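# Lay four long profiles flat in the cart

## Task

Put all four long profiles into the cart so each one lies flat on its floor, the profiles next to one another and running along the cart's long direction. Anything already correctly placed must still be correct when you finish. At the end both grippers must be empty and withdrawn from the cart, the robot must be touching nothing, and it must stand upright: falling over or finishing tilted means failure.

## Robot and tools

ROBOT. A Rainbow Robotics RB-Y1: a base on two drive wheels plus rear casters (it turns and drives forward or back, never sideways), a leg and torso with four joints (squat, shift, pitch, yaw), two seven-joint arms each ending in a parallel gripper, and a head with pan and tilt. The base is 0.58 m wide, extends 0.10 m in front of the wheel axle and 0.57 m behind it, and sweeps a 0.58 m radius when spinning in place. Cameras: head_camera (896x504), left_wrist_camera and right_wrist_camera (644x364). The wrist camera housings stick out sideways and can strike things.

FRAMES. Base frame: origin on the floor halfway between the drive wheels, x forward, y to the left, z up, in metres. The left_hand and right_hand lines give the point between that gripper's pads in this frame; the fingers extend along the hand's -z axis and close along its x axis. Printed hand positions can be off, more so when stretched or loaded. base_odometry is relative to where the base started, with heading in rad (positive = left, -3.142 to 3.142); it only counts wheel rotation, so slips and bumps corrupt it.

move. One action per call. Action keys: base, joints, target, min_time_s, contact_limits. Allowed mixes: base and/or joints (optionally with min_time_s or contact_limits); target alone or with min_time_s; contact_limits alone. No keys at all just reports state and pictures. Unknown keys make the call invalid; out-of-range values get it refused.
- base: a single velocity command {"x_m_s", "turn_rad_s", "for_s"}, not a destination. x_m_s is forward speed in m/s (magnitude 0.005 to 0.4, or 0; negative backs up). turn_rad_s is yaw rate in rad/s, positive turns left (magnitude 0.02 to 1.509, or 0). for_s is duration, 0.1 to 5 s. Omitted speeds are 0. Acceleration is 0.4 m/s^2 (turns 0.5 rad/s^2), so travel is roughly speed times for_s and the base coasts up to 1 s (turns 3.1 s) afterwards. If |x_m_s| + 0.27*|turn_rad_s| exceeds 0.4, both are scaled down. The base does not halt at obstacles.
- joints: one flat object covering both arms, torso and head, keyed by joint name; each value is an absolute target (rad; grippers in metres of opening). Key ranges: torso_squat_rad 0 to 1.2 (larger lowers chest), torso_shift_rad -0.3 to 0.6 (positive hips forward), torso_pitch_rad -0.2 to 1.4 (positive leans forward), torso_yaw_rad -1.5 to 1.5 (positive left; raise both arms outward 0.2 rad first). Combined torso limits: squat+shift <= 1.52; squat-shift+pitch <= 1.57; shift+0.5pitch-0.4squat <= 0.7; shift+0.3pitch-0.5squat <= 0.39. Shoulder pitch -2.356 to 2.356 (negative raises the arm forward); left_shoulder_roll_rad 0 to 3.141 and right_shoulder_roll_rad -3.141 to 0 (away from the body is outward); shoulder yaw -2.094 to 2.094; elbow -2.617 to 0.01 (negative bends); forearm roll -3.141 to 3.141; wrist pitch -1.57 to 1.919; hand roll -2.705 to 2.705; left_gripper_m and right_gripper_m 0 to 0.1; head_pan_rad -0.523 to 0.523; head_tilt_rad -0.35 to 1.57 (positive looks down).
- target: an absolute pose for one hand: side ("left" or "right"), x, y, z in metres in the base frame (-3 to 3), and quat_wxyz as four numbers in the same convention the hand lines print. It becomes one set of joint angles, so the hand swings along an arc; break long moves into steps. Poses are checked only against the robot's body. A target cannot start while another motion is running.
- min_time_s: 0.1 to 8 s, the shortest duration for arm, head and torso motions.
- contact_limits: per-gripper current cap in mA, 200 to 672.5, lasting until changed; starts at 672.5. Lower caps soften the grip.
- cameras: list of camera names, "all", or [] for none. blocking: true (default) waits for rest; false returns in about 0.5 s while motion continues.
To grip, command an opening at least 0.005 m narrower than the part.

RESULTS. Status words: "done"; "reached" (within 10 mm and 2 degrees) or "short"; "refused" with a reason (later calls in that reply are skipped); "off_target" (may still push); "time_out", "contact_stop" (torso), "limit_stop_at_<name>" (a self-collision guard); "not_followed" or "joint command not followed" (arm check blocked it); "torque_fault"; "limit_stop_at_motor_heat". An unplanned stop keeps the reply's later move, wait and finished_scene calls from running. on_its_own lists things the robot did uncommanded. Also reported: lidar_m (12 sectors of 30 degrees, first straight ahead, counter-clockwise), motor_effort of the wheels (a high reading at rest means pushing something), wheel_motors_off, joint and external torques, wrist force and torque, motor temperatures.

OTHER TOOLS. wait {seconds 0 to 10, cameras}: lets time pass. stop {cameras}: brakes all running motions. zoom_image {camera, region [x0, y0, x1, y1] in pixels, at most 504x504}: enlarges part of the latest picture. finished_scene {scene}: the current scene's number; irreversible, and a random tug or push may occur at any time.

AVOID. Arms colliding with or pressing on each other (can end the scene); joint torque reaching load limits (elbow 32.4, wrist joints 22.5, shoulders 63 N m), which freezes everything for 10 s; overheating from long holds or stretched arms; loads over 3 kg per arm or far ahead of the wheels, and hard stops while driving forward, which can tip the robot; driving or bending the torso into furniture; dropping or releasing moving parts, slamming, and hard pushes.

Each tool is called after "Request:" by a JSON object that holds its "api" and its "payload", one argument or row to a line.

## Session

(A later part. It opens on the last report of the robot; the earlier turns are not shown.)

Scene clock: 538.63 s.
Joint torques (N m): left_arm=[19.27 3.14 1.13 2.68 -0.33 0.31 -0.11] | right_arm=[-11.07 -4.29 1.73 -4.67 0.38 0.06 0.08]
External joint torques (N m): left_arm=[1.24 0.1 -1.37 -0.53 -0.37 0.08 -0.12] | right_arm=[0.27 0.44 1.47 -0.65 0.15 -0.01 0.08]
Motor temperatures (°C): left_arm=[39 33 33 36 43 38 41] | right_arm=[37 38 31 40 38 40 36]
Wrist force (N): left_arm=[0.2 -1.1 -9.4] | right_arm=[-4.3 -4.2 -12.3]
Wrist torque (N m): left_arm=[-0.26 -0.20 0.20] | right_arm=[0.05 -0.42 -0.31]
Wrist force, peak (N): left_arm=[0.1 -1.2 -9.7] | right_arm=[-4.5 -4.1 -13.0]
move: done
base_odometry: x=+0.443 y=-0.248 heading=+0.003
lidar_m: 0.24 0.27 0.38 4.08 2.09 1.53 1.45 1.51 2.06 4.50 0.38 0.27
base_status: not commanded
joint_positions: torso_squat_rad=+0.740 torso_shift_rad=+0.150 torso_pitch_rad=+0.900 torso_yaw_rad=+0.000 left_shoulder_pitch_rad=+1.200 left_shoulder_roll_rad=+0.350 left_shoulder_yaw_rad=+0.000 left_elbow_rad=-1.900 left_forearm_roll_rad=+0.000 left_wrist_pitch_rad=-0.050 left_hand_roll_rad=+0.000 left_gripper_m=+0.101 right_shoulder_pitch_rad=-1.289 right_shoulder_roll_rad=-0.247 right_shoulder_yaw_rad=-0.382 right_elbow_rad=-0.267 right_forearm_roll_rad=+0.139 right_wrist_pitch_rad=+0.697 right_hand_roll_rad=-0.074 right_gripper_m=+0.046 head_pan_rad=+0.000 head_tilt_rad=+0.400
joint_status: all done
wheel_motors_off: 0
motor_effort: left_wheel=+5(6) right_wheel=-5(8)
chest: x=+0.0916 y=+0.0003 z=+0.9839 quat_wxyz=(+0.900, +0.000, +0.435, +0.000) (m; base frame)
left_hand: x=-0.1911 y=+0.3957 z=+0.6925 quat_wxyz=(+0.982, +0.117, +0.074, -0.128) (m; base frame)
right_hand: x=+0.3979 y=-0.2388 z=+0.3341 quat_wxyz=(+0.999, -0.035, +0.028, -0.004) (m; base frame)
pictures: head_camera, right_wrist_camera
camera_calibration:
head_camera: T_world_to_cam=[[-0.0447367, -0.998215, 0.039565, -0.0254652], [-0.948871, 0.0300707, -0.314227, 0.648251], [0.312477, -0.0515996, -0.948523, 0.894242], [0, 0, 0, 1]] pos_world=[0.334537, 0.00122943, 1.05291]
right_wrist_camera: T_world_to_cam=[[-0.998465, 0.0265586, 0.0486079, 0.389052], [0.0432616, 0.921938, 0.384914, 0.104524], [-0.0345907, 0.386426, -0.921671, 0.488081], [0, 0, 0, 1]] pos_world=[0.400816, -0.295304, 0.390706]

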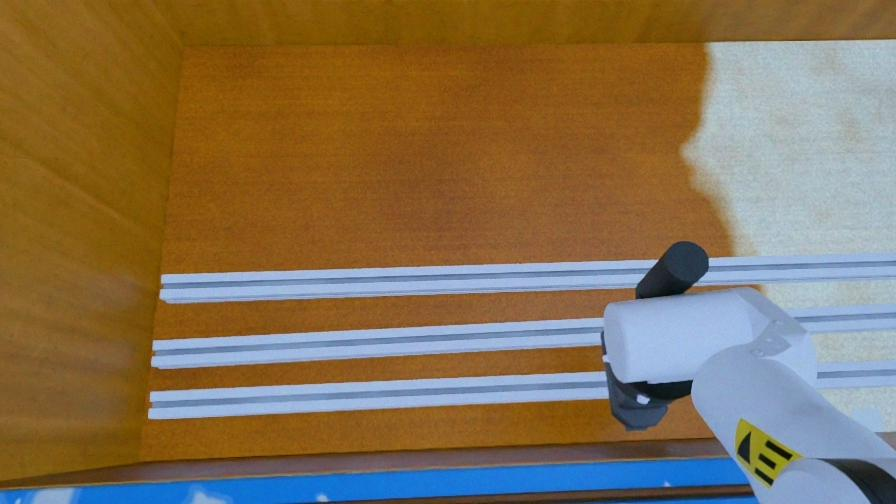

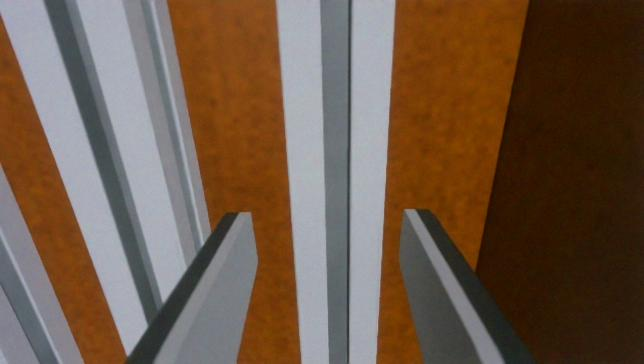

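Request:
{"api": "move", "payload": {
  "joints": {"torso_squat_rad":0.45},
  "cameras": []
}}

Request:
{"api": "move", "payload": {
  "joints": {"torso_pitch_rad":0.5,"torso_shift_rad":0},
  "cameras": []
}}

Request:
{"api": "move", "payload": {
  "target": {"side":"right","x":0.45,"y":-0.2,"z":0.85,"quat_wxyz":[0.981,-0.045,-0.186,-0.015]},
  "min_time_s": 2,
  "cameras": ["head_camera"]
}}

Request:
{"api": "move", "payload": {
  "base": {"x_m_s":-0.25,"for_s":2.0},
  "cameras": []
}}

Request:
{"api": "move", "payload": {
  "base": {"turn_rad_s":0.6,"for_s":2.63},
  "joints": {"right_shoulder_pitch_rad":0.2,"right_shoulder_roll_rad":-0.15,"right_shoulder_yaw_rad":0,"right_elbow_rad":-1.8,"right_forearm_roll_rad":0,"right_wrist_pitch_rad":-0.3,"right_hand_roll_rad":1.57,"torso_squat_rad":1.05,"head_tilt_rad":0.4},
  "cameras": ["head_camera"]
}}

Scene clock: 545.97 s.
Joint torques (N m): left_arm=[19.36 2.92 2.2 2.63 -0.06 0.03 -0.13] | right_arm=[-10.92 -4.27 1.19 -4.64 0.6 -0.04 0.09]
External joint torques (N m): left_arm=[1.33 -0.12 -0.3 -0.58 -0.1 -0.2 -0.14] | right_arm=[0.42 0.45 0.93 -0.62 0.37 -0.12 0.09]
Motor temperatures (°C): left_arm=[39 33 33 36 43 38 41] | right_arm=[37 38 31 40 38 40 36]
Wrist force (N): left_arm=[0.0 -1.2 -9.4] | right_arm=[-4.2 -4.2 -12.2]
Wrist torque (N m): left_arm=[-0.25 -0.20 0.21] | right_arm=[0.05 -0.41 -0.34]
Wrist force, peak (N): left_arm=[0.4 -0.6 -9.8] | right_arm=[-4.1 -4.6 -12.9]
move: done
base_odometry: x=+0.443 y=-0.248 heading=+0.003
lidar_m: 0.26 0.26 0.37 4.09 2.09 1.53 1.45 1.53 2.07 4.49 0.39 0.27
base_status: not commanded
joint_positions: torso_squat_rad=+0.450 torso_shift_rad=+0.150 torso_pitch_rad=+0.900 torso_yaw_rad=+0.000 left_shoulder_pitch_rad=+1.200 left_shoulder_roll_rad=+0.350 left_shoulder_yaw_rad=+0.000 left_elbow_rad=-1.900 left_forearm_roll_rad=+0.000 left_wrist_pitch_rad=-0.050 left_hand_roll_rad=+0.000 left_gripper_m=+0.101 right_shoulder_pitch_rad=-1.289 right_shoulder_roll_rad=-0.247 right_shoulder_yaw_rad=-0.382 right_elbow_rad=-0.267 right_forearm_roll_rad=+0.139 right_wrist_pitch_rad=+0.697 right_hand_roll_rad=-0.074 right_gripper_m=+0.046 head_pan_rad=+0.000 head_tilt_rad=+0.400
joint_status: all done
wheel_motors_off: 0
motor_effort: left_wheel=+6(6) right_wheel=-6(7)
chest: x=+0.1086 y=+0.0003 z=+1.0960 quat_wxyz=(+0.900, +0.000, +0.435, +0.000) (m; base frame)
left_hand: x=-0.1741 y=+0.3957 z=+0.8046 quat_wxyz=(+0.982, +0.117, +0.074, -0.128) (m; base frame)
right_hand: x=+0.4148 y=-0.2388 z=+0.4462 quat_wxyz=(+0.999, -0.035, +0.028, -0.004) (m; base frame)
pictures: none
No camera images: "cameras" was empty.

Scene clock: 548.13 s.
Joint torques (N m): left_arm=[16.52 4.51 2.4 -0.83 -0.34 -0.17 -0.07] | right_arm=[-19.22 -7.34 1.19 -8.08 0.64 -0.72 0.09]
External joint torques (N m): left_arm=[0.98 0.13 -1.11 -0.13 -0.4 0.31 -0.06] | right_arm=[1.06 0.33 0.69 -0.64 0.32 -0.01 0.07]
Motor temperatures (°C): left_arm=[39 33 33 36 43 38 41] | right_arm=[37 38 31 40 38 40 36]
Wrist force (N): left_arm=[-2.5 -1.4 -9.3] | right_arm=[-6.5 -4.2 -12.0]
Wrist torque (N m): left_arm=[-0.23 -0.35 0.25] | right_arm=[0.05 -0.54 -0.36]
Wrist force, peak (N): left_arm=[-2.1 -1.3 -9.4] | right_arm=[-6.8 -4.4 -12.1]
move: done
base_odometry: x=+0.443 y=-0.248 heading=+0.003
lidar_m: 0.25 0.26 0.38 4.08 2.10 1.50 1.44 1.51 2.05 4.48 0.39 0.27
base_status: not commanded
joint_positions: torso_squat_rad=+0.450 torso_shift_rad=+0.000 torso_pitch_rad=+0.500 torso_yaw_rad=+0.000 left_shoulder_pitch_rad=+1.200 left_shoulder_roll_rad=+0.350 left_shoulder_yaw_rad=+0.000 left_elbow_rad=-1.900 left_forearm_roll_rad=+0.000 left_wrist_pitch_rad=-0.050 left_hand_roll_rad=+0.000 left_gripper_m=+0.101 right_shoulder_pitch_rad=-1.289 right_shoulder_roll_rad=-0.247 right_shoulder_yaw_rad=-0.382 right_elbow_rad=-0.267 right_forearm_roll_rad=+0.139 right_wrist_pitch_rad=+0.697 right_hand_roll_rad=-0.074 right_gripper_m=+0.046 head_pan_rad=+0.000 head_tilt_rad=+0.400
joint_status: all done
wheel_motors_off: 0
motor_effort: left_wheel=+7(7) right_wheel=-6(8)
chest: x=-0.0797 y=+0.0004 z=+1.1824 quat_wxyz=(+0.969, +0.000, +0.247, +0.000) (m; base frame)
left_hand: x=-0.2266 y=+0.3957 z=+0.8038 quat_wxyz=(+0.977, +0.140, -0.123, -0.102) (m; base frame)
right_hand: x=+0.4555 y=-0.2387 z=+0.7032 quat_wxyz=(+0.985, -0.034, -0.171, -0.010) (m; base frame)
pictures: none
No camera images: "cameras" was empty.

Scene clock: 550.47 s.
Joint torques (N m): left_arm=[16.99 4.43 2.38 -0.65 -0.13 -0.39 -0.26] | right_arm=[-17.68 -3.76 1.32 -10.41 0.85 -1.19 0.1]
External joint torques (N m): left_arm=[1.44 0.05 -1.12 0.04 -0.19 0.1 -0.25] | right_arm=[0.78 0.56 0.25 -1.1 0.4 -0.43 0.08]
Motor temperatures (°C): left_arm=[39 33 33 36 43 38 41] | right_arm=[37 38 31 40 38 40 36]
Wrist force (N): left_arm=[-2.6 -1.5 -8.7] | right_arm=[-7.1 -4.1 -12.2]
Wrist torque (N m): left_arm=[-0.22 -0.35 0.25] | right_arm=[0.04 -0.63 -0.41]
Wrist force, peak (N): left_arm=[-2.8 -1.3 -9.4] | right_arm=[-6.8 -4.5 -12.4]
move: done
base_odometry: x=+0.443 y=-0.248 heading=+0.003
lidar_m: 0.25 0.28 0.38 4.09 2.10 1.52 1.44 1.51 2.06 4.48 0.39 0.27
base_status: not commanded
joint_positions: torso_squat_rad=+0.450 torso_shift_rad=+0.000 torso_pitch_rad=+0.500 torso_yaw_rad=+0.000 left_shoulder_pitch_rad=+1.200 left_shoulder_roll_rad=+0.350 left_shoulder_yaw_rad=+0.000 left_elbow_rad=-1.900 left_forearm_roll_rad=+0.000 left_wrist_pitch_rad=-0.050 left_hand_roll_rad=+0.000 left_gripper_m=+0.101 right_shoulder_pitch_rad=-1.033 right_shoulder_roll_rad=-0.065 right_shoulder_yaw_rad=-0.273 right_elbow_rad=-1.374 right_forearm_roll_rad=+0.187 right_wrist_pitch_rad=+1.484 right_hand_roll_rad=-0.067 right_gripper_m=+0.046 head_pan_rad=+0.000 head_tilt_rad=+0.400
joint_status: all done
wheel_motors_off: 0
motor_effort: left_wheel=+7(8) right_wheel=-7(9)
chest: x=-0.0797 y=+0.0004 z=+1.1824 quat_wxyz=(+0.969, +0.000, +0.247, +0.000) (m; base frame)
left_hand: x=-0.2266 y=+0.3957 z=+0.8038 quat_wxyz=(+0.977, +0.140, -0.123, -0.102) (m; base frame)
right_hand: x=+0.4498 y=-0.2001 z=+0.8504 quat_wxyz=(+0.981, -0.045, -0.186, -0.015) (m; base frame)
right_hand_status: reached (checked arc, planned for 2.0 s): 0 mm and 0.1 deg off.
pictures: head_camera
camera_calibration:
head_camera: T_world_to_cam=[[-0.05652, -0.998221, 0.0190073, -0.0175825], [-0.751538, 0.0300044, -0.659007, 0.971415], [0.657264, -0.0515318, -0.751897, 0.93098], [0, 0, 0, 1]] pos_world=[0.117162, 0.00127709, 1.3405]

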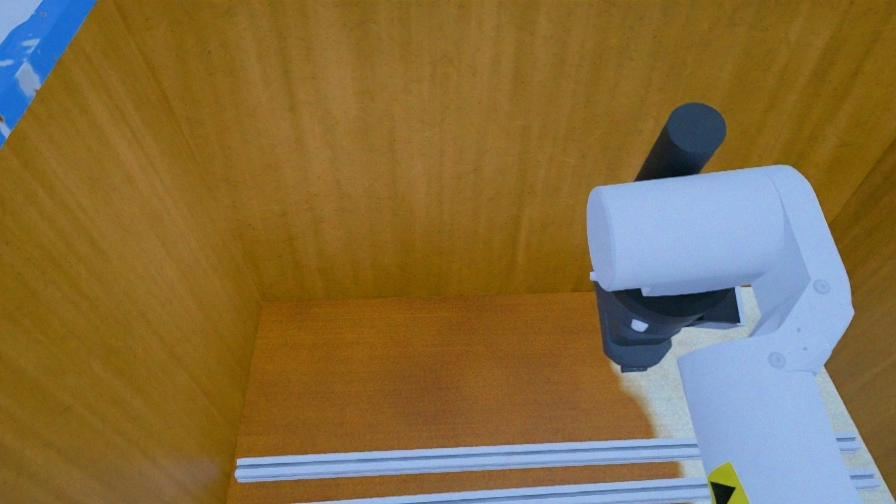

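Scene clock: 553.63 s.
Joint torques (N m): left_arm=[17.56 4.79 3.47 -1.07 -0.07 -0.44 -0.26] | right_arm=[-18.5 -3.52 1.56 -9.88 1.03 -0.91 -0.01]
External joint torques (N m): left_arm=[2.02 0.41 -0.04 -0.38 -0.13 0.05 -0.25] | right_arm=[-0.05 0.8 0.49 -0.56 0.58 -0.16 -0.02]
Motor temperatures (°C): left_arm=[39 33 33 36 43 38 41] | right_arm=[37 38 31 40 38 40 36]
Wrist force (N): left_arm=[-2.4 -1.2 -9.3] | right_arm=[-7.0 -4.3 -12.1]
Wrist torque (N m): left_arm=[-0.27 -0.33 0.25] | right_arm=[0.06 -0.62 -0.41]
Wrist force, peak (N): left_arm=[-2.6 -1.7 -9.5] | right_arm=[-7.1 -4.4 -12.3]
move: done
base_odometry: x=-0.057 y=-0.250 heading=+0.005
lidar_m: 0.75 0.80 1.39 3.93 1.39 0.99 0.95 1.01 1.35 3.68 1.10 0.79
base_status: done (sent for 2 of 2 s)
joint_positions: torso_squat_rad=+0.450 torso_shift_rad=+0.000 torso_pitch_rad=+0.500 torso_yaw_rad=+0.000 left_shoulder_pitch_rad=+1.200 left_shoulder_roll_rad=+0.350 left_shoulder_yaw_rad=+0.000 left_elbow_rad=-1.900 left_forearm_roll_rad=+0.000 left_wrist_pitch_rad=-0.050 left_hand_roll_rad=+0.000 left_gripper_m=+0.101 right_shoulder_pitch_rad=-1.033 right_shoulder_roll_rad=-0.065 right_shoulder_yaw_rad=-0.273 right_elbow_rad=-1.374 right_forearm_roll_rad=+0.187 right_wrist_pitch_rad=+1.484 right_hand_roll_rad=-0.067 right_gripper_m=+0.046 head_pan_rad=+0.000 head_tilt_rad=+0.400
joint_status: not commanded
wheel_motors_off: 0
motor_effort: left_wheel=+16(39) right_wheel=-13(32)
chest: x=-0.0797 y=+0.0004 z=+1.1824 quat_wxyz=(+0.969, +0.000, +0.247, +0.000) (m; base frame)
left_hand: x=-0.2267 y=+0.3957 z=+0.8038 quat_wxyz=(+0.977, +0.140, -0.123, -0.102) (m; base frame)
right_hand: x=+0.4498 y=-0.2001 z=+0.8505 quat_wxyz=(+0.981, -0.045, -0.186, -0.015) (m; base frame)
pictures: none
No camera images: "cameras" was empty.

Scene clock: 557.80 s.
Joint torques (N m): left_arm=[16.3 4.35 2.15 -0.83 -0.47 -0.48 -0.38] | right_arm=[0.08 -3.68 -1.19 -9.89 0.27 -2.02 -0.56]
External joint torques (N m): left_arm=[0.76 -0.04 -1.36 -0.13 -0.53 0.01 -0.37] | right_arm=[-2.16 -0.73 0.9 -0.96 0.21 -0.07 -0.55]
Motor temperatures (°C): left_arm=[39 33 33 36 43 38 41] | right_arm=[37 38 31 40 38 40 36]
Wrist force (N): left_arm=[-2.5 -1.2 -9.4] | right_arm=[-3.6 2.2 -7.7]
Wrist torque (N m): left_arm=[-0.26 -0.39 0.26] | right_arm=[-0.43 -0.38 -0.31]
Wrist force, peak (N): left_arm=[-2.7 -1.7 -9.5] | right_arm=[-8.9 -2.4 -11.6]
move: done
base_odometry: x=-0.057 y=-0.250 heading=+1.584
lidar_m: 3.78 1.38 1.00 0.95 0.99 1.37 3.80 1.06 0.79 0.77 0.80 1.38
base_status: done (sent for 2.63 of 2.63 s)
joint_positions: torso_squat_rad=+1.050 torso_shift_rad=+0.000 torso_pitch_rad=+0.500 torso_yaw_rad=+0.000 left_shoulder_pitch_rad=+1.200 left_shoulder_roll_rad=+0.350 left_shoulder_yaw_rad=+0.000 left_elbow_rad=-1.900 left_forearm_roll_rad=+0.000 left_wrist_pitch_rad=-0.050 left_hand_roll_rad=+0.000 left_gripper_m=+0.101 right_shoulder_pitch_rad=+0.200 right_shoulder_roll_rad=-0.150 right_shoulder_yaw_rad=+0.000 right_elbow_rad=-1.800 right_forearm_roll_rad=+0.000 right_wrist_pitch_rad=-0.300 right_hand_roll_rad=+1.570 right_gripper_m=+0.046 head_pan_rad=+0.000 head_tilt_rad=+0.400
joint_status: all done
wheel_motors_off: 0
motor_effort: left_wheel=+5(46) right_wheel=+12(51)
chest: x=-0.0797 y=+0.0003 z=+0.9004 quat_wxyz=(+0.969, +0.000, +0.247, +0.000) (m; base frame)
left_hand: x=-0.2266 y=+0.3957 z=+0.5218 quat_wxyz=(+0.977, +0.140, -0.123, -0.102) (m; base frame)
right_hand: x=+0.2498 y=-0.2717 z=+0.5629 quat_wxyz=(+0.492, -0.489, -0.423, +0.583) (m; base frame)
pictures: head_camera
camera_calibration:
head_camera: T_world_to_cam=[[-0.0564983, -0.998222, 0.0190019, -0.0122565], [-0.751434, 0.0299834, -0.659126, 0.785662], [0.657385, -0.0515182, -0.751792, 0.718904], [0, 0, 0, 1]] pos_world=[0.117084, 0.00124505, 1.05855]

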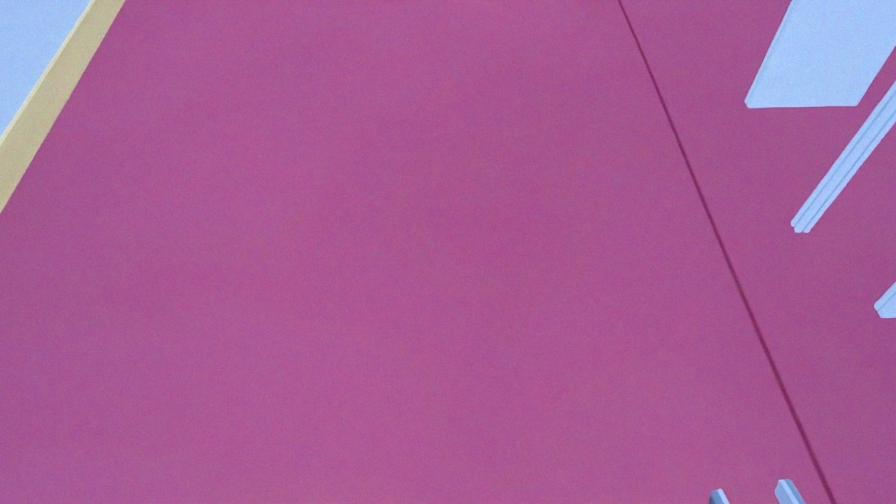

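Request:
{"api": "move", "payload": {
  "base": {"x_m_s":0.3,"for_s":4.05},
  "cameras": ["head_camera"]
}}

Request:
{"api": "move", "payload": {
  "base": {"turn_rad_s":-0.6,"for_s":2.63},
  "cameras": ["head_camera"]
}}

Request:
{"api": "move", "payload": {
  "target": {"side":"right","x":0.42,"y":-0.147,"z":0.55,"quat_wxyz":[0.5,-0.5,-0.5,0.5]},
  "min_time_s": 2,
  "cameras": ["head_camera","right_wrist_camera"]
}}

Scene clock: 570.37 s.
Joint torques (N m): left_arm=[17.2 4.52 3.18 -0.77 -0.29 -0.43 0.02] | right_arm=[1.82 -4.12 -1.54 -9.73 0.19 -2.1 -0.76]
External joint torques (N m): left_arm=[1.65 0.13 -0.33 -0.08 -0.35 0.06 0.03] | right_arm=[-0.43 -1.16 0.56 -0.8 0.13 -0.15 -0.75]
Motor temperatures (°C): left_arm=[38 33 33 36 43 38 41] | right_arm=[36 38 31 40 38 40 36]
Wrist force (N): left_arm=[-2.4 -1.6 -9.0] | right_arm=[-3.5 2.2 -7.8]
Wrist torque (N m): left_arm=[-0.20 -0.39 0.25] | right_arm=[-0.41 -0.38 -0.31]
Wrist force, peak (N): left_arm=[-2.6 -1.6 -9.6] | right_arm=[-3.8 2.0 -8.3]
move: done
base_odometry: x=-0.074 y=+0.970 heading=+1.585
lidar_m: 3.77 1.38 0.99 0.94 0.99 1.37 3.79 1.13 1.04 0.92 1.02 2.24
base_status: done (sent for 4.07 of 4.07 s)
joint_positions: torso_squat_rad=+1.050 torso_shift_rad=+0.000 torso_pitch_rad=+0.500 torso_yaw_rad=+0.000 left_shoulder_pitch_rad=+1.200 left_shoulder_roll_rad=+0.350 left_shoulder_yaw_rad=+0.000 left_elbow_rad=-1.900 left_forearm_roll_rad=+0.000 left_wrist_pitch_rad=-0.050 left_hand_roll_rad=+0.000 left_gripper_m=+0.101 right_shoulder_pitch_rad=+0.200 right_shoulder_roll_rad=-0.150 right_shoulder_yaw_rad=+0.000 right_elbow_rad=-1.800 right_forearm_roll_rad=+0.000 right_wrist_pitch_rad=-0.300 right_hand_roll_rad=+1.570 right_gripper_m=+0.046 head_pan_rad=+0.000 head_tilt_rad=+0.400
joint_status: not commanded
wheel_motors_off: 0
motor_effort: left_wheel=+8(42) right_wheel=-9(52)
chest: x=-0.0796 y=+0.0003 z=+0.9003 quat_wxyz=(+0.969, +0.000, +0.247, +0.000) (m; base frame)
left_hand: x=-0.2266 y=+0.3957 z=+0.5218 quat_wxyz=(+0.977, +0.140, -0.123, -0.102) (m; base frame)
right_hand: x=+0.2500 y=-0.2717 z=+0.5628 quat_wxyz=(+0.492, -0.488, -0.423, +0.583) (m; base frame)
pictures: head_camera
camera_calibration:
head_camera: T_world_to_cam=[[-0.056494, -0.998222, 0.0190163, -0.0122628], [-0.751601, 0.0299837, -0.658936, 0.785535], [0.657195, -0.0515186, -0.751958, 0.718948], [0, 0, 0, 1]] pos_world=[0.117228, 0.00124499, 1.05847]

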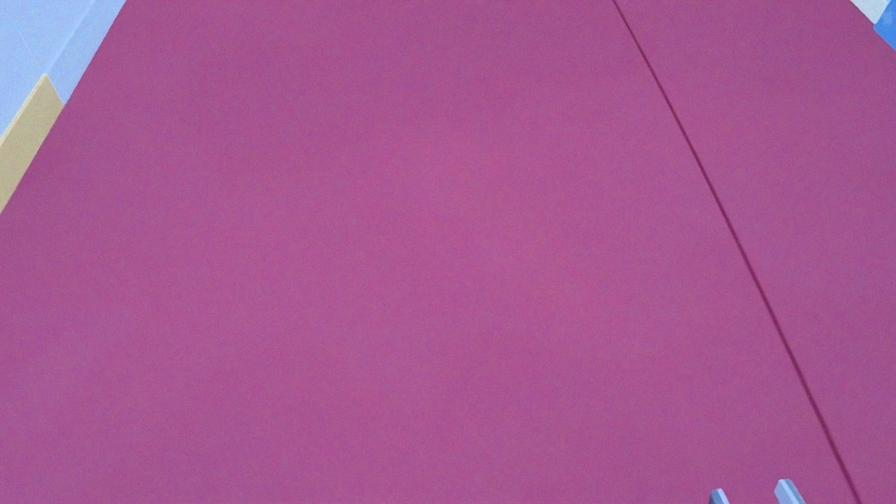

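Scene clock: 574.53 s.
Joint torques (N m): left_arm=[16.59 4.33 2.95 -1.15 -0.29 -0.53 -0.11] | right_arm=[1.89 -3.91 -1.22 -9.88 0.21 -1.89 -0.64]
External joint torques (N m): left_arm=[1.04 -0.06 -0.56 -0.45 -0.35 -0.05 -0.1] | right_arm=[-0.36 -0.96 0.87 -0.95 0.14 0.06 -0.63]
Motor temperatures (°C): left_arm=[38 33 33 36 43 38 41] | right_arm=[36 38 31 40 38 40 36]
Wrist force (N): left_arm=[-2.5 -1.4 -9.1] | right_arm=[-3.7 1.8 -7.8]
Wrist torque (N m): left_arm=[-0.24 -0.39 0.25] | right_arm=[-0.39 -0.42 -0.31]
Wrist force, peak (N): left_arm=[-2.5 -1.5 -9.5] | right_arm=[-3.9 2.0 -8.1]
move: done
base_odometry: x=-0.074 y=+0.970 heading=+0.006
lidar_m: 0.92 1.02 2.23 3.92 1.36 1.00 0.94 1.00 1.35 3.62 1.14 1.04
base_status: done (sent for 2.63 of 2.63 s)
joint_positions: torso_squat_rad=+1.050 torso_shift_rad=+0.000 torso_pitch_rad=+0.500 torso_yaw_rad=+0.000 left_shoulder_pitch_rad=+1.200 left_shoulder_roll_rad=+0.350 left_shoulder_yaw_rad=+0.000 left_elbow_rad=-1.900 left_forearm_roll_rad=+0.000 left_wrist_pitch_rad=-0.050 left_hand_roll_rad=+0.000 left_gripper_m=+0.101 right_shoulder_pitch_rad=+0.200 right_shoulder_roll_rad=-0.150 right_shoulder_yaw_rad=+0.000 right_elbow_rad=-1.800 right_forearm_roll_rad=+0.000 right_wrist_pitch_rad=-0.300 right_hand_roll_rad=+1.570 right_gripper_m=+0.046 head_pan_rad=+0.000 head_tilt_rad=+0.400
joint_status: not commanded
wheel_motors_off: 0
motor_effort: left_wheel=+16(36) right_wheel=+4(46)
chest: x=-0.0796 y=+0.0003 z=+0.9003 quat_wxyz=(+0.969, +0.000, +0.247, +0.000) (m; base frame)
left_hand: x=-0.2266 y=+0.3957 z=+0.5218 quat_wxyz=(+0.977, +0.140, -0.123, -0.102) (m; base frame)
right_hand: x=+0.2500 y=-0.2717 z=+0.5628 quat_wxyz=(+0.492, -0.488, -0.423, +0.583) (m; base frame)
pictures: head_camera
camera_calibration:
head_camera: T_world_to_cam=[[-0.0564909, -0.998222, 0.0190126, -0.0122604], [-0.751601, 0.0299839, -0.658936, 0.785535], [0.657195, -0.0515138, -0.751959, 0.718948], [0, 0, 0, 1]] pos_world=[0.117228, 0.00124372, 1.05847]

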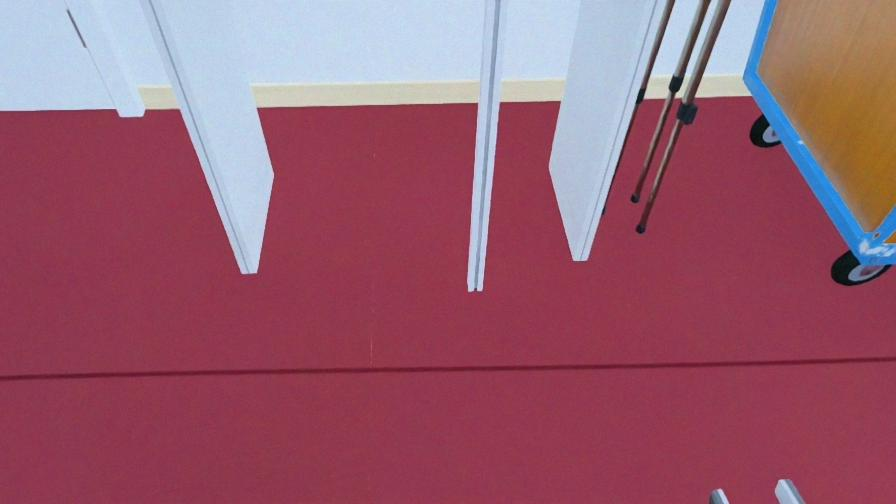

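Scene clock: 576.87 s.
Joint torques (N m): left_arm=[16.38 4.83 2.67 -1.23 -0.26 -0.32 -0.25] | right_arm=[-10.05 2.28 0.86 -9.71 0.73 -2.2 -0.01]
External joint torques (N m): left_arm=[0.84 0.45 -0.84 -0.54 -0.33 0.16 -0.24] | right_arm=[-0.33 1.5 0.41 -0.81 0.13 -0.41 -0.01]
Motor temperatures (°C): left_arm=[38 33 33 36 43 38 41] | right_arm=[36 38 31 40 38 40 36]
Wrist force (N): left_arm=[-2.5 -1.3 -9.0] | right_arm=[-4.7 1.6 -6.3]
Wrist torque (N m): left_arm=[-0.25 -0.41 0.27] | right_arm=[-0.38 -0.49 -0.32]
Wrist force, peak (N): left_arm=[-2.3 -1.5 -9.6] | right_arm=[-3.9 2.2 -7.8]
move: done
base_odometry: x=-0.074 y=+0.970 heading=+0.006
lidar_m: 0.92 1.01 2.23 3.93 1.37 0.98 0.94 0.99 1.34 3.63 1.13 1.03
base_status: not commanded
joint_positions: torso_squat_rad=+1.050 torso_shift_rad=+0.000 torso_pitch_rad=+0.500 torso_yaw_rad=+0.000 left_shoulder_pitch_rad=+1.200 left_shoulder_roll_rad=+0.350 left_shoulder_yaw_rad=+0.000 left_elbow_rad=-1.900 left_forearm_roll_rad=+0.000 left_wrist_pitch_rad=-0.050 left_hand_roll_rad=+0.000 left_gripper_m=+0.101 right_shoulder_pitch_rad=-0.511 right_shoulder_roll_rad=+0.000 right_shoulder_yaw_rad=+0.058 right_elbow_rad=-1.107 right_forearm_roll_rad=-0.453 right_wrist_pitch_rad=-0.531 right_hand_roll_rad=+2.013 right_gripper_m=+0.046 head_pan_rad=+0.000 head_tilt_rad=+0.400
joint_status: all done
wheel_motors_off: 0
motor_effort: left_wheel=+16(17) right_wheel=+2(5)
chest: x=-0.0796 y=+0.0003 z=+0.9003 quat_wxyz=(+0.969, +0.000, +0.247, +0.000) (m; base frame)
left_hand: x=-0.2266 y=+0.3957 z=+0.5218 quat_wxyz=(+0.977, +0.140, -0.123, -0.102) (m; base frame)
right_hand: x=+0.4200 y=-0.1473 z=+0.5499 quat_wxyz=(+0.499, -0.500, -0.500, +0.500) (m; base frame)
right_hand_status: reached (checked arc, planned for 2.0 s): 0 mm and 0.1 deg off.
pictures: head_camera, right_wrist_camera
camera_calibration:
head_camera: T_world_to_cam=[[-0.0564906, -0.998222, 0.0190123, -0.0122602], [-0.751601, 0.0299838, -0.658936, 0.785535], [0.657194, -0.0515134, -0.751959, 0.718948], [0, 0, 0, 1]] pos_world=[0.117228, 0.00124371, 1.05847]
right_wrist_camera: T_world_to_cam=[[0.00846671, -0.999807, -0.017718, -0.139423], [-0.449971, 0.012014, -0.892962, 0.712039], [0.893003, 0.015533, -0.449783, -0.0513464], [0, 0, 0, 1]] pos_world=[0.36743, -0.147153, 0.610259]

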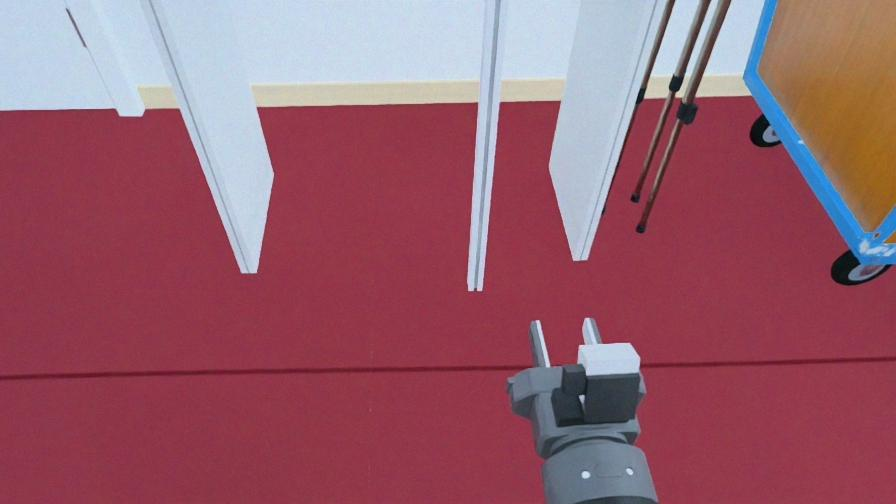

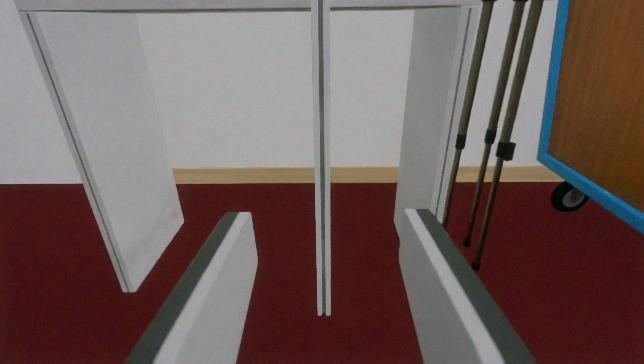

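Request:
{"api": "move", "payload": {
  "base": {"x_m_s":0.25,"for_s":1.4},
  "cameras": ["right_wrist_camera"]
}}

Request:
{"api": "move", "payload": {
  "base": {"x_m_s":0.1,"for_s":0.97},
  "cameras": ["head_camera","right_wrist_camera"]
}}

Scene clock: 582.33 s.
Joint torques (N m): left_arm=[17.61 4.72 2.67 -0.63 -0.4 -0.3 -0.22] | right_arm=[-8.94 2.16 1.19 -9.57 0.68 -1.99 -0.12]
External joint torques (N m): left_arm=[2.07 0.33 -0.84 0.07 -0.47 0.19 -0.21] | right_arm=[0.78 1.37 0.73 -0.68 0.08 -0.2 -0.11]
Motor temperatures (°C): left_arm=[38 33 33 36 43 38 41] | right_arm=[36 38 31 40 38 40 36]
Wrist force (N): left_arm=[-2.5 -1.3 -9.4] | right_arm=[-4.6 1.5 -6.6]
Wrist torque (N m): left_arm=[-0.26 -0.39 0.25] | right_arm=[-0.36 -0.49 -0.32]
Wrist force, peak (N): left_arm=[-2.6 -1.4 -9.6] | right_arm=[-4.9 1.7 -6.8]
move: done
base_odometry: x=+0.275 y=+0.971 heading=+0.005
lidar_m: 0.57 0.69 1.73 4.67 1.88 1.36 1.29 1.35 1.83 1.73 0.92 0.72
base_status: done (sent for 1.4 of 1.4 s)
joint_positions: torso_squat_rad=+1.050 torso_shift_rad=+0.000 torso_pitch_rad=+0.500 torso_yaw_rad=+0.000 left_shoulder_pitch_rad=+1.200 left_shoulder_roll_rad=+0.350 left_shoulder_yaw_rad=+0.000 left_elbow_rad=-1.900 left_forearm_roll_rad=+0.000 left_wrist_pitch_rad=-0.050 left_hand_roll_rad=+0.000 left_gripper_m=+0.101 right_shoulder_pitch_rad=-0.511 right_shoulder_roll_rad=+0.000 right_shoulder_yaw_rad=+0.058 right_elbow_rad=-1.107 right_forearm_roll_rad=-0.453 right_wrist_pitch_rad=-0.531 right_hand_roll_rad=+2.013 right_gripper_m=+0.046 head_pan_rad=+0.000 head_tilt_rad=+0.400
joint_status: not commanded
wheel_motors_off: 0
motor_effort: left_wheel=-10(50) right_wheel=+6(41)
chest: x=-0.0796 y=+0.0003 z=+0.9003 quat_wxyz=(+0.969, +0.000, +0.247, +0.000) (m; base frame)
left_hand: x=-0.2266 y=+0.3957 z=+0.5218 quat_wxyz=(+0.977, +0.140, -0.123, -0.102) (m; base frame)
right_hand: x=+0.4200 y=-0.1473 z=+0.5499 quat_wxyz=(+0.499, -0.500, -0.500, +0.500) (m; base frame)
pictures: right_wrist_camera
camera_calibration:
right_wrist_camera: T_world_to_cam=[[0.0084995, -0.999807, -0.0177165, -0.139417], [-0.449952, 0.0119983, -0.892972, 0.712054], [0.893012, 0.0155614, -0.449763, -0.0513765], [0, 0, 0, 1]] pos_world=[0.367455, -0.147134, 0.610267]

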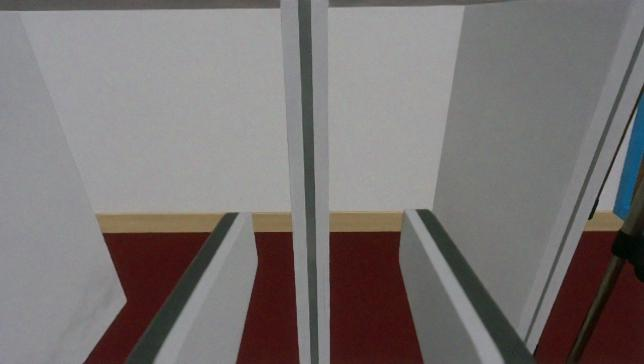

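Scene clock: 584.13 s.
Joint torques (N m): left_arm=[16.61 5.06 2.54 -0.6 -0.11 -0.27 0] | right_arm=[-9.14 1.92 1.3 -9.79 0.73 -1.82 -0.14]
External joint torques (N m): left_arm=[1.07 0.67 -0.97 0.1 -0.17 0.21 0.01] | right_arm=[0.58 1.13 0.84 -0.89 0.13 -0.02 -0.13]
Motor temperatures (°C): left_arm=[38 33 33 36 43 38 41] | right_arm=[36 38 31 40 38 40 36]
Wrist force (N): left_arm=[-2.2 -1.5 -9.1] | right_arm=[-4.6 1.7 -6.4]
Wrist torque (N m): left_arm=[-0.25 -0.37 0.23] | right_arm=[-0.39 -0.47 -0.33]
Wrist force, peak (N): left_arm=[-2.5 -1.7 -9.5] | right_arm=[-4.7 2.1 -6.6]
move: done
base_odometry: x=+0.372 y=+0.972 heading=+0.004
lidar_m: 0.47 0.62 1.61 4.29 2.03 1.46 1.40 1.44 1.98 1.38 0.87 0.49
base_status: done (sent for 0.97 of 0.97 s)
joint_positions: torso_squat_rad=+1.050 torso_shift_rad=+0.000 torso_pitch_rad=+0.500 torso_yaw_rad=+0.000 left_shoulder_pitch_rad=+1.200 left_shoulder_roll_rad=+0.350 left_shoulder_yaw_rad=+0.000 left_elbow_rad=-1.900 left_forearm_roll_rad=+0.000 left_wrist_pitch_rad=-0.050 left_hand_roll_rad=+0.000 left_gripper_m=+0.101 right_shoulder_pitch_rad=-0.511 right_shoulder_roll_rad=+0.000 right_shoulder_yaw_rad=+0.058 right_elbow_rad=-1.107 right_forearm_roll_rad=-0.453 right_wrist_pitch_rad=-0.531 right_hand_roll_rad=+2.013 right_gripper_m=+0.046 head_pan_rad=+0.000 head_tilt_rad=+0.400
joint_status: not commanded
wheel_motors_off: 0
motor_effort: left_wheel=-9(22) right_wheel=+6(36)
chest: x=-0.0796 y=+0.0003 z=+0.9003 quat_wxyz=(+0.969, +0.000, +0.247, +0.000) (m; base frame)
left_hand: x=-0.2266 y=+0.3957 z=+0.5218 quat_wxyz=(+0.977, +0.140, -0.123, -0.102) (m; base frame)
right_hand: x=+0.4200 y=-0.1473 z=+0.5499 quat_wxyz=(+0.499, -0.500, -0.500, +0.500) (m; base frame)
pictures: head_camera, right_wrist_camera
camera_calibration:
head_camera: T_world_to_cam=[[-0.0564905, -0.998222, 0.0190121, -0.0122602], [-0.751599, 0.0299837, -0.658938, 0.785533], [0.657197, -0.0515133, -0.751957, 0.718948], [0, 0, 0, 1]] pos_world=[0.117223, 0.00124375, 1.05847]
right_wrist_camera: T_world_to_cam=[[0.00850134, -0.999807, -0.0177149, -0.139418], [-0.449948, 0.0119961, -0.892974, 0.712054], [0.893014, 0.0155623, -0.449759, -0.0513779], [0, 0, 0, 1]] pos_world=[0.367454, -0.147133, 0.610269]

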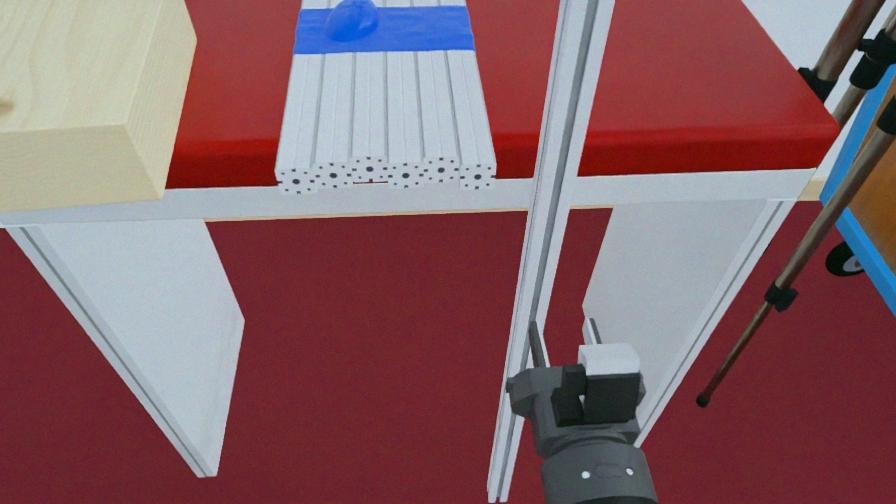

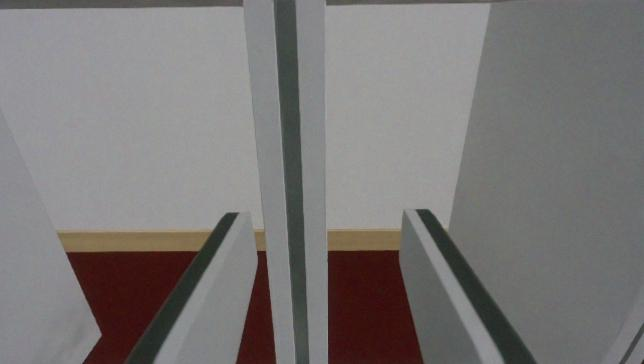

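Request:
{"api": "move", "payload": {
  "target": {"side":"right","x":0.42,"y":-0.134,"z":0.55,"quat_wxyz":[0.5,-0.5,-0.5,0.5]},
  "cameras": []
}}

Request:
{"api": "move", "payload": {
  "target": {"side":"right","x":0.452,"y":-0.134,"z":0.55,"quat_wxyz":[0.5,-0.5,-0.5,0.5]},
  "cameras": ["right_wrist_camera"]
}}

Scene clock: 588.37 s.
Joint torques (N m): left_arm=[17.21 4.6 2.17 -0.96 -0.27 -0.44 0.02] | right_arm=[-9.86 1.78 0.29 -9.59 1.06 -1.83 -0.19]
External joint torques (N m): left_arm=[1.67 0.21 -1.34 -0.26 -0.33 0.05 0.03] | right_arm=[0.04 0.6 -0.17 -0.74 0.39 -0.09 -0.19]
Motor temperatures (°C): left_arm=[38 33 33 36 43 38 41] | right_arm=[36 38 31 40 38 40 36]
Wrist force (N): left_arm=[-2.3 -1.9 -9.3] | right_arm=[-4.5 1.5 -6.6]
Wrist torque (N m): left_arm=[-0.15 -0.38 0.26] | right_arm=[-0.37 -0.47 -0.35]
Wrist force, peak (N): left_arm=[-2.5 -1.8 -9.5] | right_arm=[-5.4 1.8 -6.5]
move: done
base_odometry: x=+0.372 y=+0.972 heading=+0.004
lidar_m: 0.48 0.62 1.59 4.29 2.02 1.45 1.40 1.47 1.99 1.38 0.87 0.48
base_status: not commanded
joint_positions: torso_squat_rad=+1.050 torso_shift_rad=+0.000 torso_pitch_rad=+0.500 torso_yaw_rad=+0.000 left_shoulder_pitch_rad=+1.200 left_shoulder_roll_rad=+0.350 left_shoulder_yaw_rad=+0.000 left_elbow_rad=-1.900 left_forearm_roll_rad=+0.000 left_wrist_pitch_rad=-0.050 left_hand_roll_rad=+0.000 left_gripper_m=+0.101 right_shoulder_pitch_rad=-0.525 right_shoulder_roll_rad=+0.000 right_shoulder_yaw_rad=+0.101 right_elbow_rad=-1.089 right_forearm_roll_rad=-0.525 right_wrist_pitch_rad=-0.555 right_hand_roll_rad=+2.074 right_gripper_m=+0.046 head_pan_rad=+0.000 head_tilt_rad=+0.400
joint_status: all done
wheel_motors_off: 0
motor_effort: left_wheel=-9(9) right_wheel=+6(9)
chest: x=-0.0796 y=+0.0003 z=+0.9003 quat_wxyz=(+0.969, +0.000, +0.247, +0.000) (m; base frame)
left_hand: x=-0.2266 y=+0.3957 z=+0.5218 quat_wxyz=(+0.977, +0.140, -0.123, -0.102) (m; base frame)
right_hand: x=+0.4198 y=-0.1346 z=+0.5497 quat_wxyz=(+0.498, -0.499, -0.502, +0.501) (m; base frame)
right_hand_status: reached (checked arc, planned for 0.2 s): 1 mm and 0.4 deg off.
pictures: none
No camera images: "cameras" was empty.

Scene clock: 589.33 s.
Joint torques (N m): left_arm=[16.53 4.48 2.69 -1.16 -0.24 -0.56 -0.22] | right_arm=[-11.33 -0.11 -0.22 -9.11 0.63 -2.07 -0.48]
External joint torques (N m): left_arm=[0.98 0.1 -0.82 -0.46 -0.3 -0.07 -0.22] | right_arm=[0.76 -0.53 -0.54 -0.37 -0.03 -0.32 -0.47]
Motor temperatures (°C): left_arm=[38 33 33 36 43 38 41] | right_arm=[36 38 31 40 38 40 36]
Wrist force (N): left_arm=[-2.6 -1.4 -8.9] | right_arm=[-4.4 1.7 -6.8]
Wrist torque (N m): left_arm=[-0.23 -0.41 0.25] | right_arm=[-0.39 -0.44 -0.33]
Wrist force, peak (N): left_arm=[-2.7 -1.7 -9.4] | right_arm=[-5.2 1.2 -7.3]
move: done
base_odometry: x=+0.372 y=+0.972 heading=+0.004
lidar_m: 0.47 0.62 1.59 4.29 2.03 1.45 1.39 1.45 1.96 1.37 0.88 0.47
base_status: not commanded
joint_positions: torso_squat_rad=+1.050 torso_shift_rad=+0.000 torso_pitch_rad=+0.500 torso_yaw_rad=+0.000 left_shoulder_pitch_rad=+1.200 left_shoulder_roll_rad=+0.350 left_shoulder_yaw_rad=+0.000 left_elbow_rad=-1.900 left_forearm_roll_rad=+0.000 left_wrist_pitch_rad=-0.050 left_hand_roll_rad=+0.000 left_gripper_m=+0.101 right_shoulder_pitch_rad=-0.660 right_shoulder_roll_rad=-0.012 right_shoulder_yaw_rad=+0.067 right_elbow_rad=-0.941 right_forearm_roll_rad=-0.542 right_wrist_pitch_rad=-0.573 right_hand_roll_rad=+2.060 right_gripper_m=+0.046 head_pan_rad=+0.000 head_tilt_rad=+0.400
joint_status: all done
wheel_motors_off: 0
motor_effort: left_wheel=-8(10) right_wheel=+8(9)
chest: x=-0.0796 y=+0.0003 z=+0.9003 quat_wxyz=(+0.969, +0.000, +0.247, +0.000) (m; base frame)
left_hand: x=-0.2266 y=+0.3957 z=+0.5218 quat_wxyz=(+0.977, +0.140, -0.123, -0.102) (m; base frame)
right_hand: x=+0.4519 y=-0.1340 z=+0.5505 quat_wxyz=(+0.500, -0.499, -0.500, +0.501) (m; base frame)
right_hand_status: reached (checked arc, planned for 0.4 s): 1 mm and 0.1 deg off.
pictures: right_wrist_camera
camera_calibration:
right_wrist_camera: T_world_to_cam=[[0.00703887, -0.999819, -0.0176878, -0.125749], [-0.451882, 0.0125989, -0.891989, 0.72714], [0.89205, 0.0142714, -0.451712, -0.0784418], [0, 0, 0, 1]] pos_world=[0.399441, -0.133768, 0.610943]

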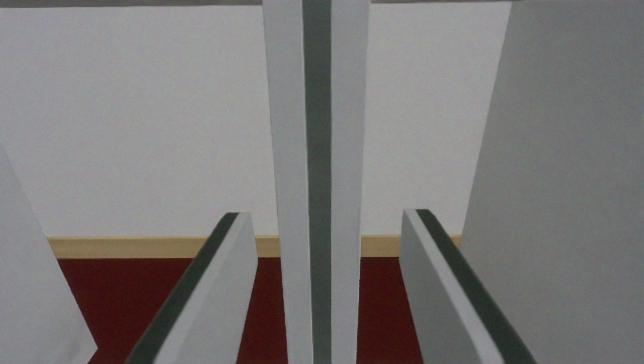

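Width ~84, centre 319. Go to .485.

Request:
{"api": "move", "payload": {
  "target": {"side":"right","x":0.483,"y":-0.1335,"z":0.55,"quat_wxyz":[0.5,-0.5,-0.5,0.5]},
  "cameras": ["right_wrist_camera"]
}}

Scene clock: 592.73 s.
Joint torques (N m): left_arm=[17.07 4.43 2.62 -0.98 -0.42 -0.47 -0.06] | right_arm=[-13.06 -0.82 0.19 -9.18 0.83 -1.91 -0.48]
External joint torques (N m): left_arm=[1.52 0.05 -0.89 -0.28 -0.48 0.01 -0.05] | right_arm=[1.3 -0.12 0.07 -0.76 0.18 -0.12 -0.47]
Motor temperatures (°C): left_arm=[38 33 33 36 43 38 41] | right_arm=[36 38 31 40 38 40 36]
Wrist force (N): left_arm=[-2.3 -1.6 -8.7] | right_arm=[-4.6 1.9 -6.6]
Wrist torque (N m): left_arm=[-0.23 -0.39 0.22] | right_arm=[-0.41 -0.45 -0.33]
Wrist force, peak (N): left_arm=[-2.5 -1.8 -9.6] | right_arm=[-5.6 1.4 -6.9]
move: done
base_odometry: x=+0.372 y=+0.972 heading=+0.004
lidar_m: 0.48 0.63 1.58 4.28 2.04 1.47 1.39 1.46 1.96 1.38 0.87 0.48
base_status: not commanded
joint_positions: torso_squat_rad=+1.050 torso_shift_rad=+0.000 torso_pitch_rad=+0.500 torso_yaw_rad=+0.000 left_shoulder_pitch_rad=+1.200 left_shoulder_roll_rad=+0.350 left_shoulder_yaw_rad=+0.000 left_elbow_rad=-1.900 left_forearm_roll_rad=+0.000 left_wrist_pitch_rad=-0.050 left_hand_roll_rad=+0.000 left_gripper_m=+0.101 right_shoulder_pitch_rad=-0.814 right_shoulder_roll_rad=-0.036 right_shoulder_yaw_rad=+0.051 right_elbow_rad=-0.743 right_forearm_roll_rad=-0.552 right_wrist_pitch_rad=-0.617 right_hand_roll_rad=+2.017 right_gripper_m=+0.046 head_pan_rad=+0.000 head_tilt_rad=+0.400
joint_status: all done
wheel_motors_off: 0
motor_effort: left_wheel=-9(10) right_wheel=+6(10)
chest: x=-0.0796 y=+0.0003 z=+0.9003 quat_wxyz=(+0.969, +0.000, +0.247, +0.000) (m; base frame)
left_hand: x=-0.2266 y=+0.3957 z=+0.5218 quat_wxyz=(+0.977, +0.140, -0.123, -0.102) (m; base frame)
right_hand: x=+0.4827 y=-0.1338 z=+0.5508 quat_wxyz=(+0.501, -0.499, -0.498, +0.502) (m; base frame)
right_hand_status: reached (checked arc, planned for 0.5 s): 1 mm and 0.3 deg off.
pictures: right_wrist_camera
camera_calibration:
right_wrist_camera: T_world_to_cam=[[0.00732143, -0.999829, -0.0170079, -0.126273], [-0.455161, 0.0118122, -0.890331, 0.741914], [0.890379, 0.0142598, -0.454997, -0.103173], [0, 0, 0, 1]] pos_world=[0.430479, -0.133544, 0.611457]

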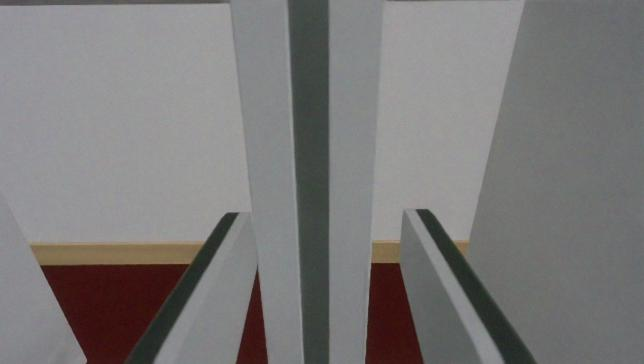

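Request:
{"api": "move", "payload": {
  "target": {"side":"right","x":0.486,"y":-0.1303,"z":0.55,"quat_wxyz":[0.5,-0.5,-0.5,0.5]},
  "cameras": ["right_wrist_camera"]
}}

Request:
{"api": "move", "payload": {
  "joints": {"right_gripper_m":0.015},
  "cameras": ["right_wrist_camera"]
}}

Request:
{"api": "move", "payload": {
  "joints": {"torso_squat_rad":0.98},
  "cameras": ["head_camera"]
}}

Scene clock: 597.70 s.
Joint torques (N m): left_arm=[16.85 4.52 2.78 -1.32 -0.27 -0.28 -0.03] | right_arm=[-14.51 -0.29 0.58 -9.16 1.05 -1.91 -0.46]
External joint torques (N m): left_arm=[1.31 0.13 -0.73 -0.63 -0.33 0.21 -0.03] | right_arm=[0.21 0.44 0.44 -0.87 0.39 -0.11 -0.46]
Motor temperatures (°C): left_arm=[38 33 33 36 43 38 41] | right_arm=[36 38 31 40 38 40 36]
Wrist force (N): left_arm=[-2.5 -1.5 -9.2] | right_arm=[-4.9 1.8 -6.5]
Wrist torque (N m): left_arm=[-0.21 -0.39 0.25] | right_arm=[-0.39 -0.48 -0.33]
Wrist force, peak (N): left_arm=[-2.4 -1.5 -9.6] | right_arm=[-5.3 0.8 -7.1]
move: done
base_odometry: x=+0.372 y=+0.972 heading=+0.004
lidar_m: 0.46 0.62 1.59 4.30 2.02 1.45 1.39 1.46 1.97 1.38 0.87 0.48
base_status: not commanded
joint_positions: torso_squat_rad=+1.050 torso_shift_rad=+0.000 torso_pitch_rad=+0.500 torso_yaw_rad=+0.000 left_shoulder_pitch_rad=+1.200 left_shoulder_roll_rad=+0.350 left_shoulder_yaw_rad=+0.000 left_elbow_rad=-1.900 left_forearm_roll_rad=+0.000 left_wrist_pitch_rad=-0.050 left_hand_roll_rad=+0.000 left_gripper_m=+0.101 right_shoulder_pitch_rad=-0.845 right_shoulder_roll_rad=-0.034 right_shoulder_yaw_rad=+0.052 right_elbow_rad=-0.691 right_forearm_roll_rad=-0.552 right_wrist_pitch_rad=-0.643 right_hand_roll_rad=+2.006 right_gripper_m=+0.046 head_pan_rad=+0.000 head_tilt_rad=+0.400
joint_status: all done
wheel_motors_off: 0
motor_effort: left_wheel=-8(10) right_wheel=+5(11)
chest: x=-0.0796 y=+0.0003 z=+0.9003 quat_wxyz=(+0.969, +0.000, +0.247, +0.000) (m; base frame)
left_hand: x=-0.2266 y=+0.3957 z=+0.5218 quat_wxyz=(+0.977, +0.140, -0.123, -0.102) (m; base frame)
right_hand: x=+0.4858 y=-0.1304 z=+0.5504 quat_wxyz=(+0.500, -0.499, -0.499, +0.501) (m; base frame)
right_hand_status: reached (checked arc, planned for 0.3 s): 0 mm and 0.1 deg off.
pictures: right_wrist_camera
camera_calibration:
right_wrist_camera: T_world_to_cam=[[0.00723775, -0.999819, -0.017581, -0.122519], [-0.452268, 0.0124075, -0.891796, 0.742344], [0.891853, 0.0144059, -0.452097, -0.108482], [0, 0, 0, 1]] pos_world=[0.433375, -0.130145, 0.610821]

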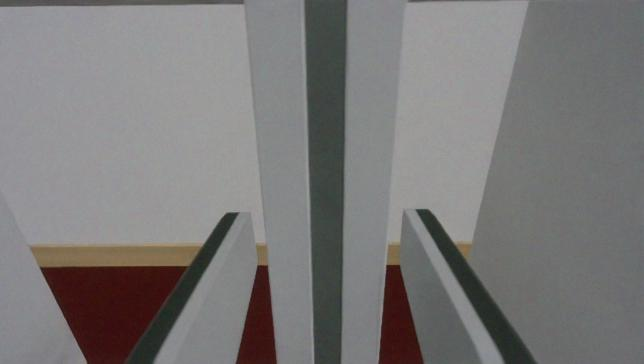

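Scene clock: 598.53 s.
Joint torques (N m): left_arm=[16.51 5.02 2.78 -0.74 -0.14 -0.56 -0.39] | right_arm=[-14.76 -0.83 0.56 -8.91 0.94 -1.99 0.2]
External joint torques (N m): left_arm=[0.97 0.64 -0.73 -0.04 -0.2 -0.07 -0.38] | right_arm=[-0.03 -0.1 0.42 -0.63 0.28 -0.19 0.19]
Motor temperatures (°C): left_arm=[38 33 33 36 43 38 41] | right_arm=[36 38 31 40 38 40 36]
Wrist force (N): left_arm=[-2.2 -1.2 -9.1] | right_arm=[-3.6 2.4 -6.6]
Wrist torque (N m): left_arm=[-0.27 -0.38 0.26] | right_arm=[-0.44 -0.47 -0.96]
Wrist force, peak (N): left_arm=[-2.4 -1.7 -9.3] | right_arm=[-4.9 1.9 -6.6]
move: off_target
base_odometry: x=+0.372 y=+0.972 heading=+0.004
lidar_m: 0.48 0.61 1.58 4.28 2.03 1.46 1.39 1.45 1.96 1.38 0.87 0.47
base_status: not commanded
joint_positions: torso_squat_rad=+1.050 torso_shift_rad=+0.000 torso_pitch_rad=+0.500 torso_yaw_rad=+0.000 left_shoulder_pitch_rad=+1.200 left_shoulder_roll_rad=+0.350 left_shoulder_yaw_rad=+0.000 left_elbow_rad=-1.900 left_forearm_roll_rad=+0.000 left_wrist_pitch_rad=-0.050 left_hand_roll_rad=+0.000 left_gripper_m=+0.101 right_shoulder_pitch_rad=-0.845 right_shoulder_roll_rad=-0.034 right_shoulder_yaw_rad=+0.052 right_elbow_rad=-0.691 right_forearm_roll_rad=-0.552 right_wrist_pitch_rad=-0.643 right_hand_roll_rad=+2.006 right_gripper_m=+0.030 head_pan_rad=+0.000 head_tilt_rad=+0.400
joint_status: right_gripper_m off_target (ended at +0.030, target +0.015)
wheel_motors_off: 0
motor_effort: left_wheel=-8(9) right_wheel=+8(10)
chest: x=-0.0796 y=+0.0003 z=+0.9003 quat_wxyz=(+0.969, +0.000, +0.247, +0.000) (m; base frame)
left_hand: x=-0.2266 y=+0.3957 z=+0.5218 quat_wxyz=(+0.977, +0.140, -0.123, -0.102) (m; base frame)
right_hand: x=+0.4858 y=-0.1304 z=+0.5504 quat_wxyz=(+0.500, -0.499, -0.499, +0.501) (m; base frame)
pictures: right_wrist_camera
camera_calibration:
right_wrist_camera: T_world_to_cam=[[0.00724281, -0.999816, -0.0177651, -0.122404], [-0.452311, 0.0125687, -0.891772, 0.742361], [0.891831, 0.0144943, -0.452137, -0.108439], [0, 0, 0, 1]] pos_world=[0.433374, -0.130141, 0.610812]

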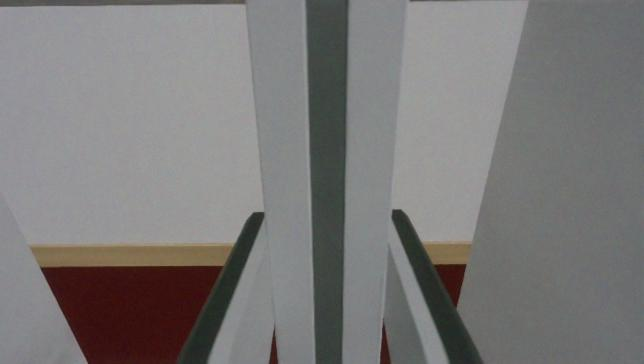

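Scene clock: 599.50 s.
Joint torques (N m): left_arm=[16.66 4.65 2.95 -0.85 -0.39 -0.63 -0.12] | right_arm=[-18.8 -0.3 0.74 -13.21 1.27 -4.04 -0.28]
External joint torques (N m): left_arm=[1.11 0.27 -0.56 -0.15 -0.45 -0.15 -0.12] | right_arm=[-4.12 0.42 0.6 -4.93 0.61 -2.24 -0.27]
Motor temperatures (°C): left_arm=[38 33 33 36 43 38 41] | right_arm=[36 38 31 40 38 40 36]
Wrist force (N): left_arm=[-2.1 -1.4 -8.9] | right_arm=[-4.3 11.2 -6.3]
Wrist torque (N m): left_arm=[-0.24 -0.34 0.22] | right_arm=[-0.12 -0.45 -0.34]
Wrist force, peak (N): left_arm=[-2.5 -1.4 -9.6] | right_arm=[-4.8 12.5 -6.1]
move: done
base_odometry: x=+0.372 y=+0.972 heading=+0.004
lidar_m: 0.47 0.63 1.60 4.28 2.03 1.46 1.40 1.45 1.98 1.39 0.87 0.47
base_status: not commanded
joint_positions: torso_squat_rad=+0.980 torso_shift_rad=+0.000 torso_pitch_rad=+0.501 torso_yaw_rad=+0.000 left_shoulder_pitch_rad=+1.200 left_shoulder_roll_rad=+0.350 left_shoulder_yaw_rad=+0.000 left_elbow_rad=-1.900 left_forearm_roll_rad=+0.000 left_wrist_pitch_rad=-0.050 left_hand_roll_rad=+0.000 left_gripper_m=+0.101 right_shoulder_pitch_rad=-0.844 right_shoulder_roll_rad=-0.034 right_shoulder_yaw_rad=+0.052 right_elbow_rad=-0.690 right_forearm_roll_rad=-0.552 right_wrist_pitch_rad=-0.642 right_hand_roll_rad=+2.006 right_gripper_m=+0.029 head_pan_rad=+0.000 head_tilt_rad=+0.400
joint_status: all done
wheel_motors_off: 0
motor_effort: left_wheel=-9(9) right_wheel=+9(11)
chest: x=-0.0795 y=+0.0003 z=+0.9419 quat_wxyz=(+0.969, +0.000, +0.248, +0.000) (m; base frame)
left_hand: x=-0.2266 y=+0.3957 z=+0.5635 quat_wxyz=(+0.977, +0.140, -0.123, -0.102) (m; base frame)
right_hand: x=+0.4852 y=-0.1306 z=+0.5905 quat_wxyz=(+0.501, -0.499, -0.499, +0.502) (m; base frame)
pictures: head_camera
camera_calibration:
head_camera: T_world_to_cam=[[-0.0564434, -0.998225, 0.0189867, -0.0130221], [-0.751915, 0.0299896, -0.658578, 0.812684], [0.65684, -0.0514488, -0.752273, 0.750336], [0, 0, 0, 1]] pos_world=[0.117483, 0.00123283, 1.09992]

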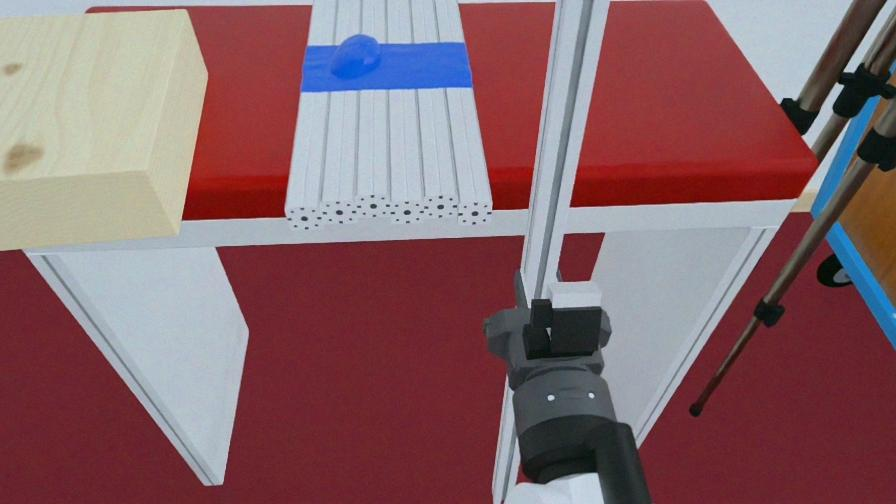

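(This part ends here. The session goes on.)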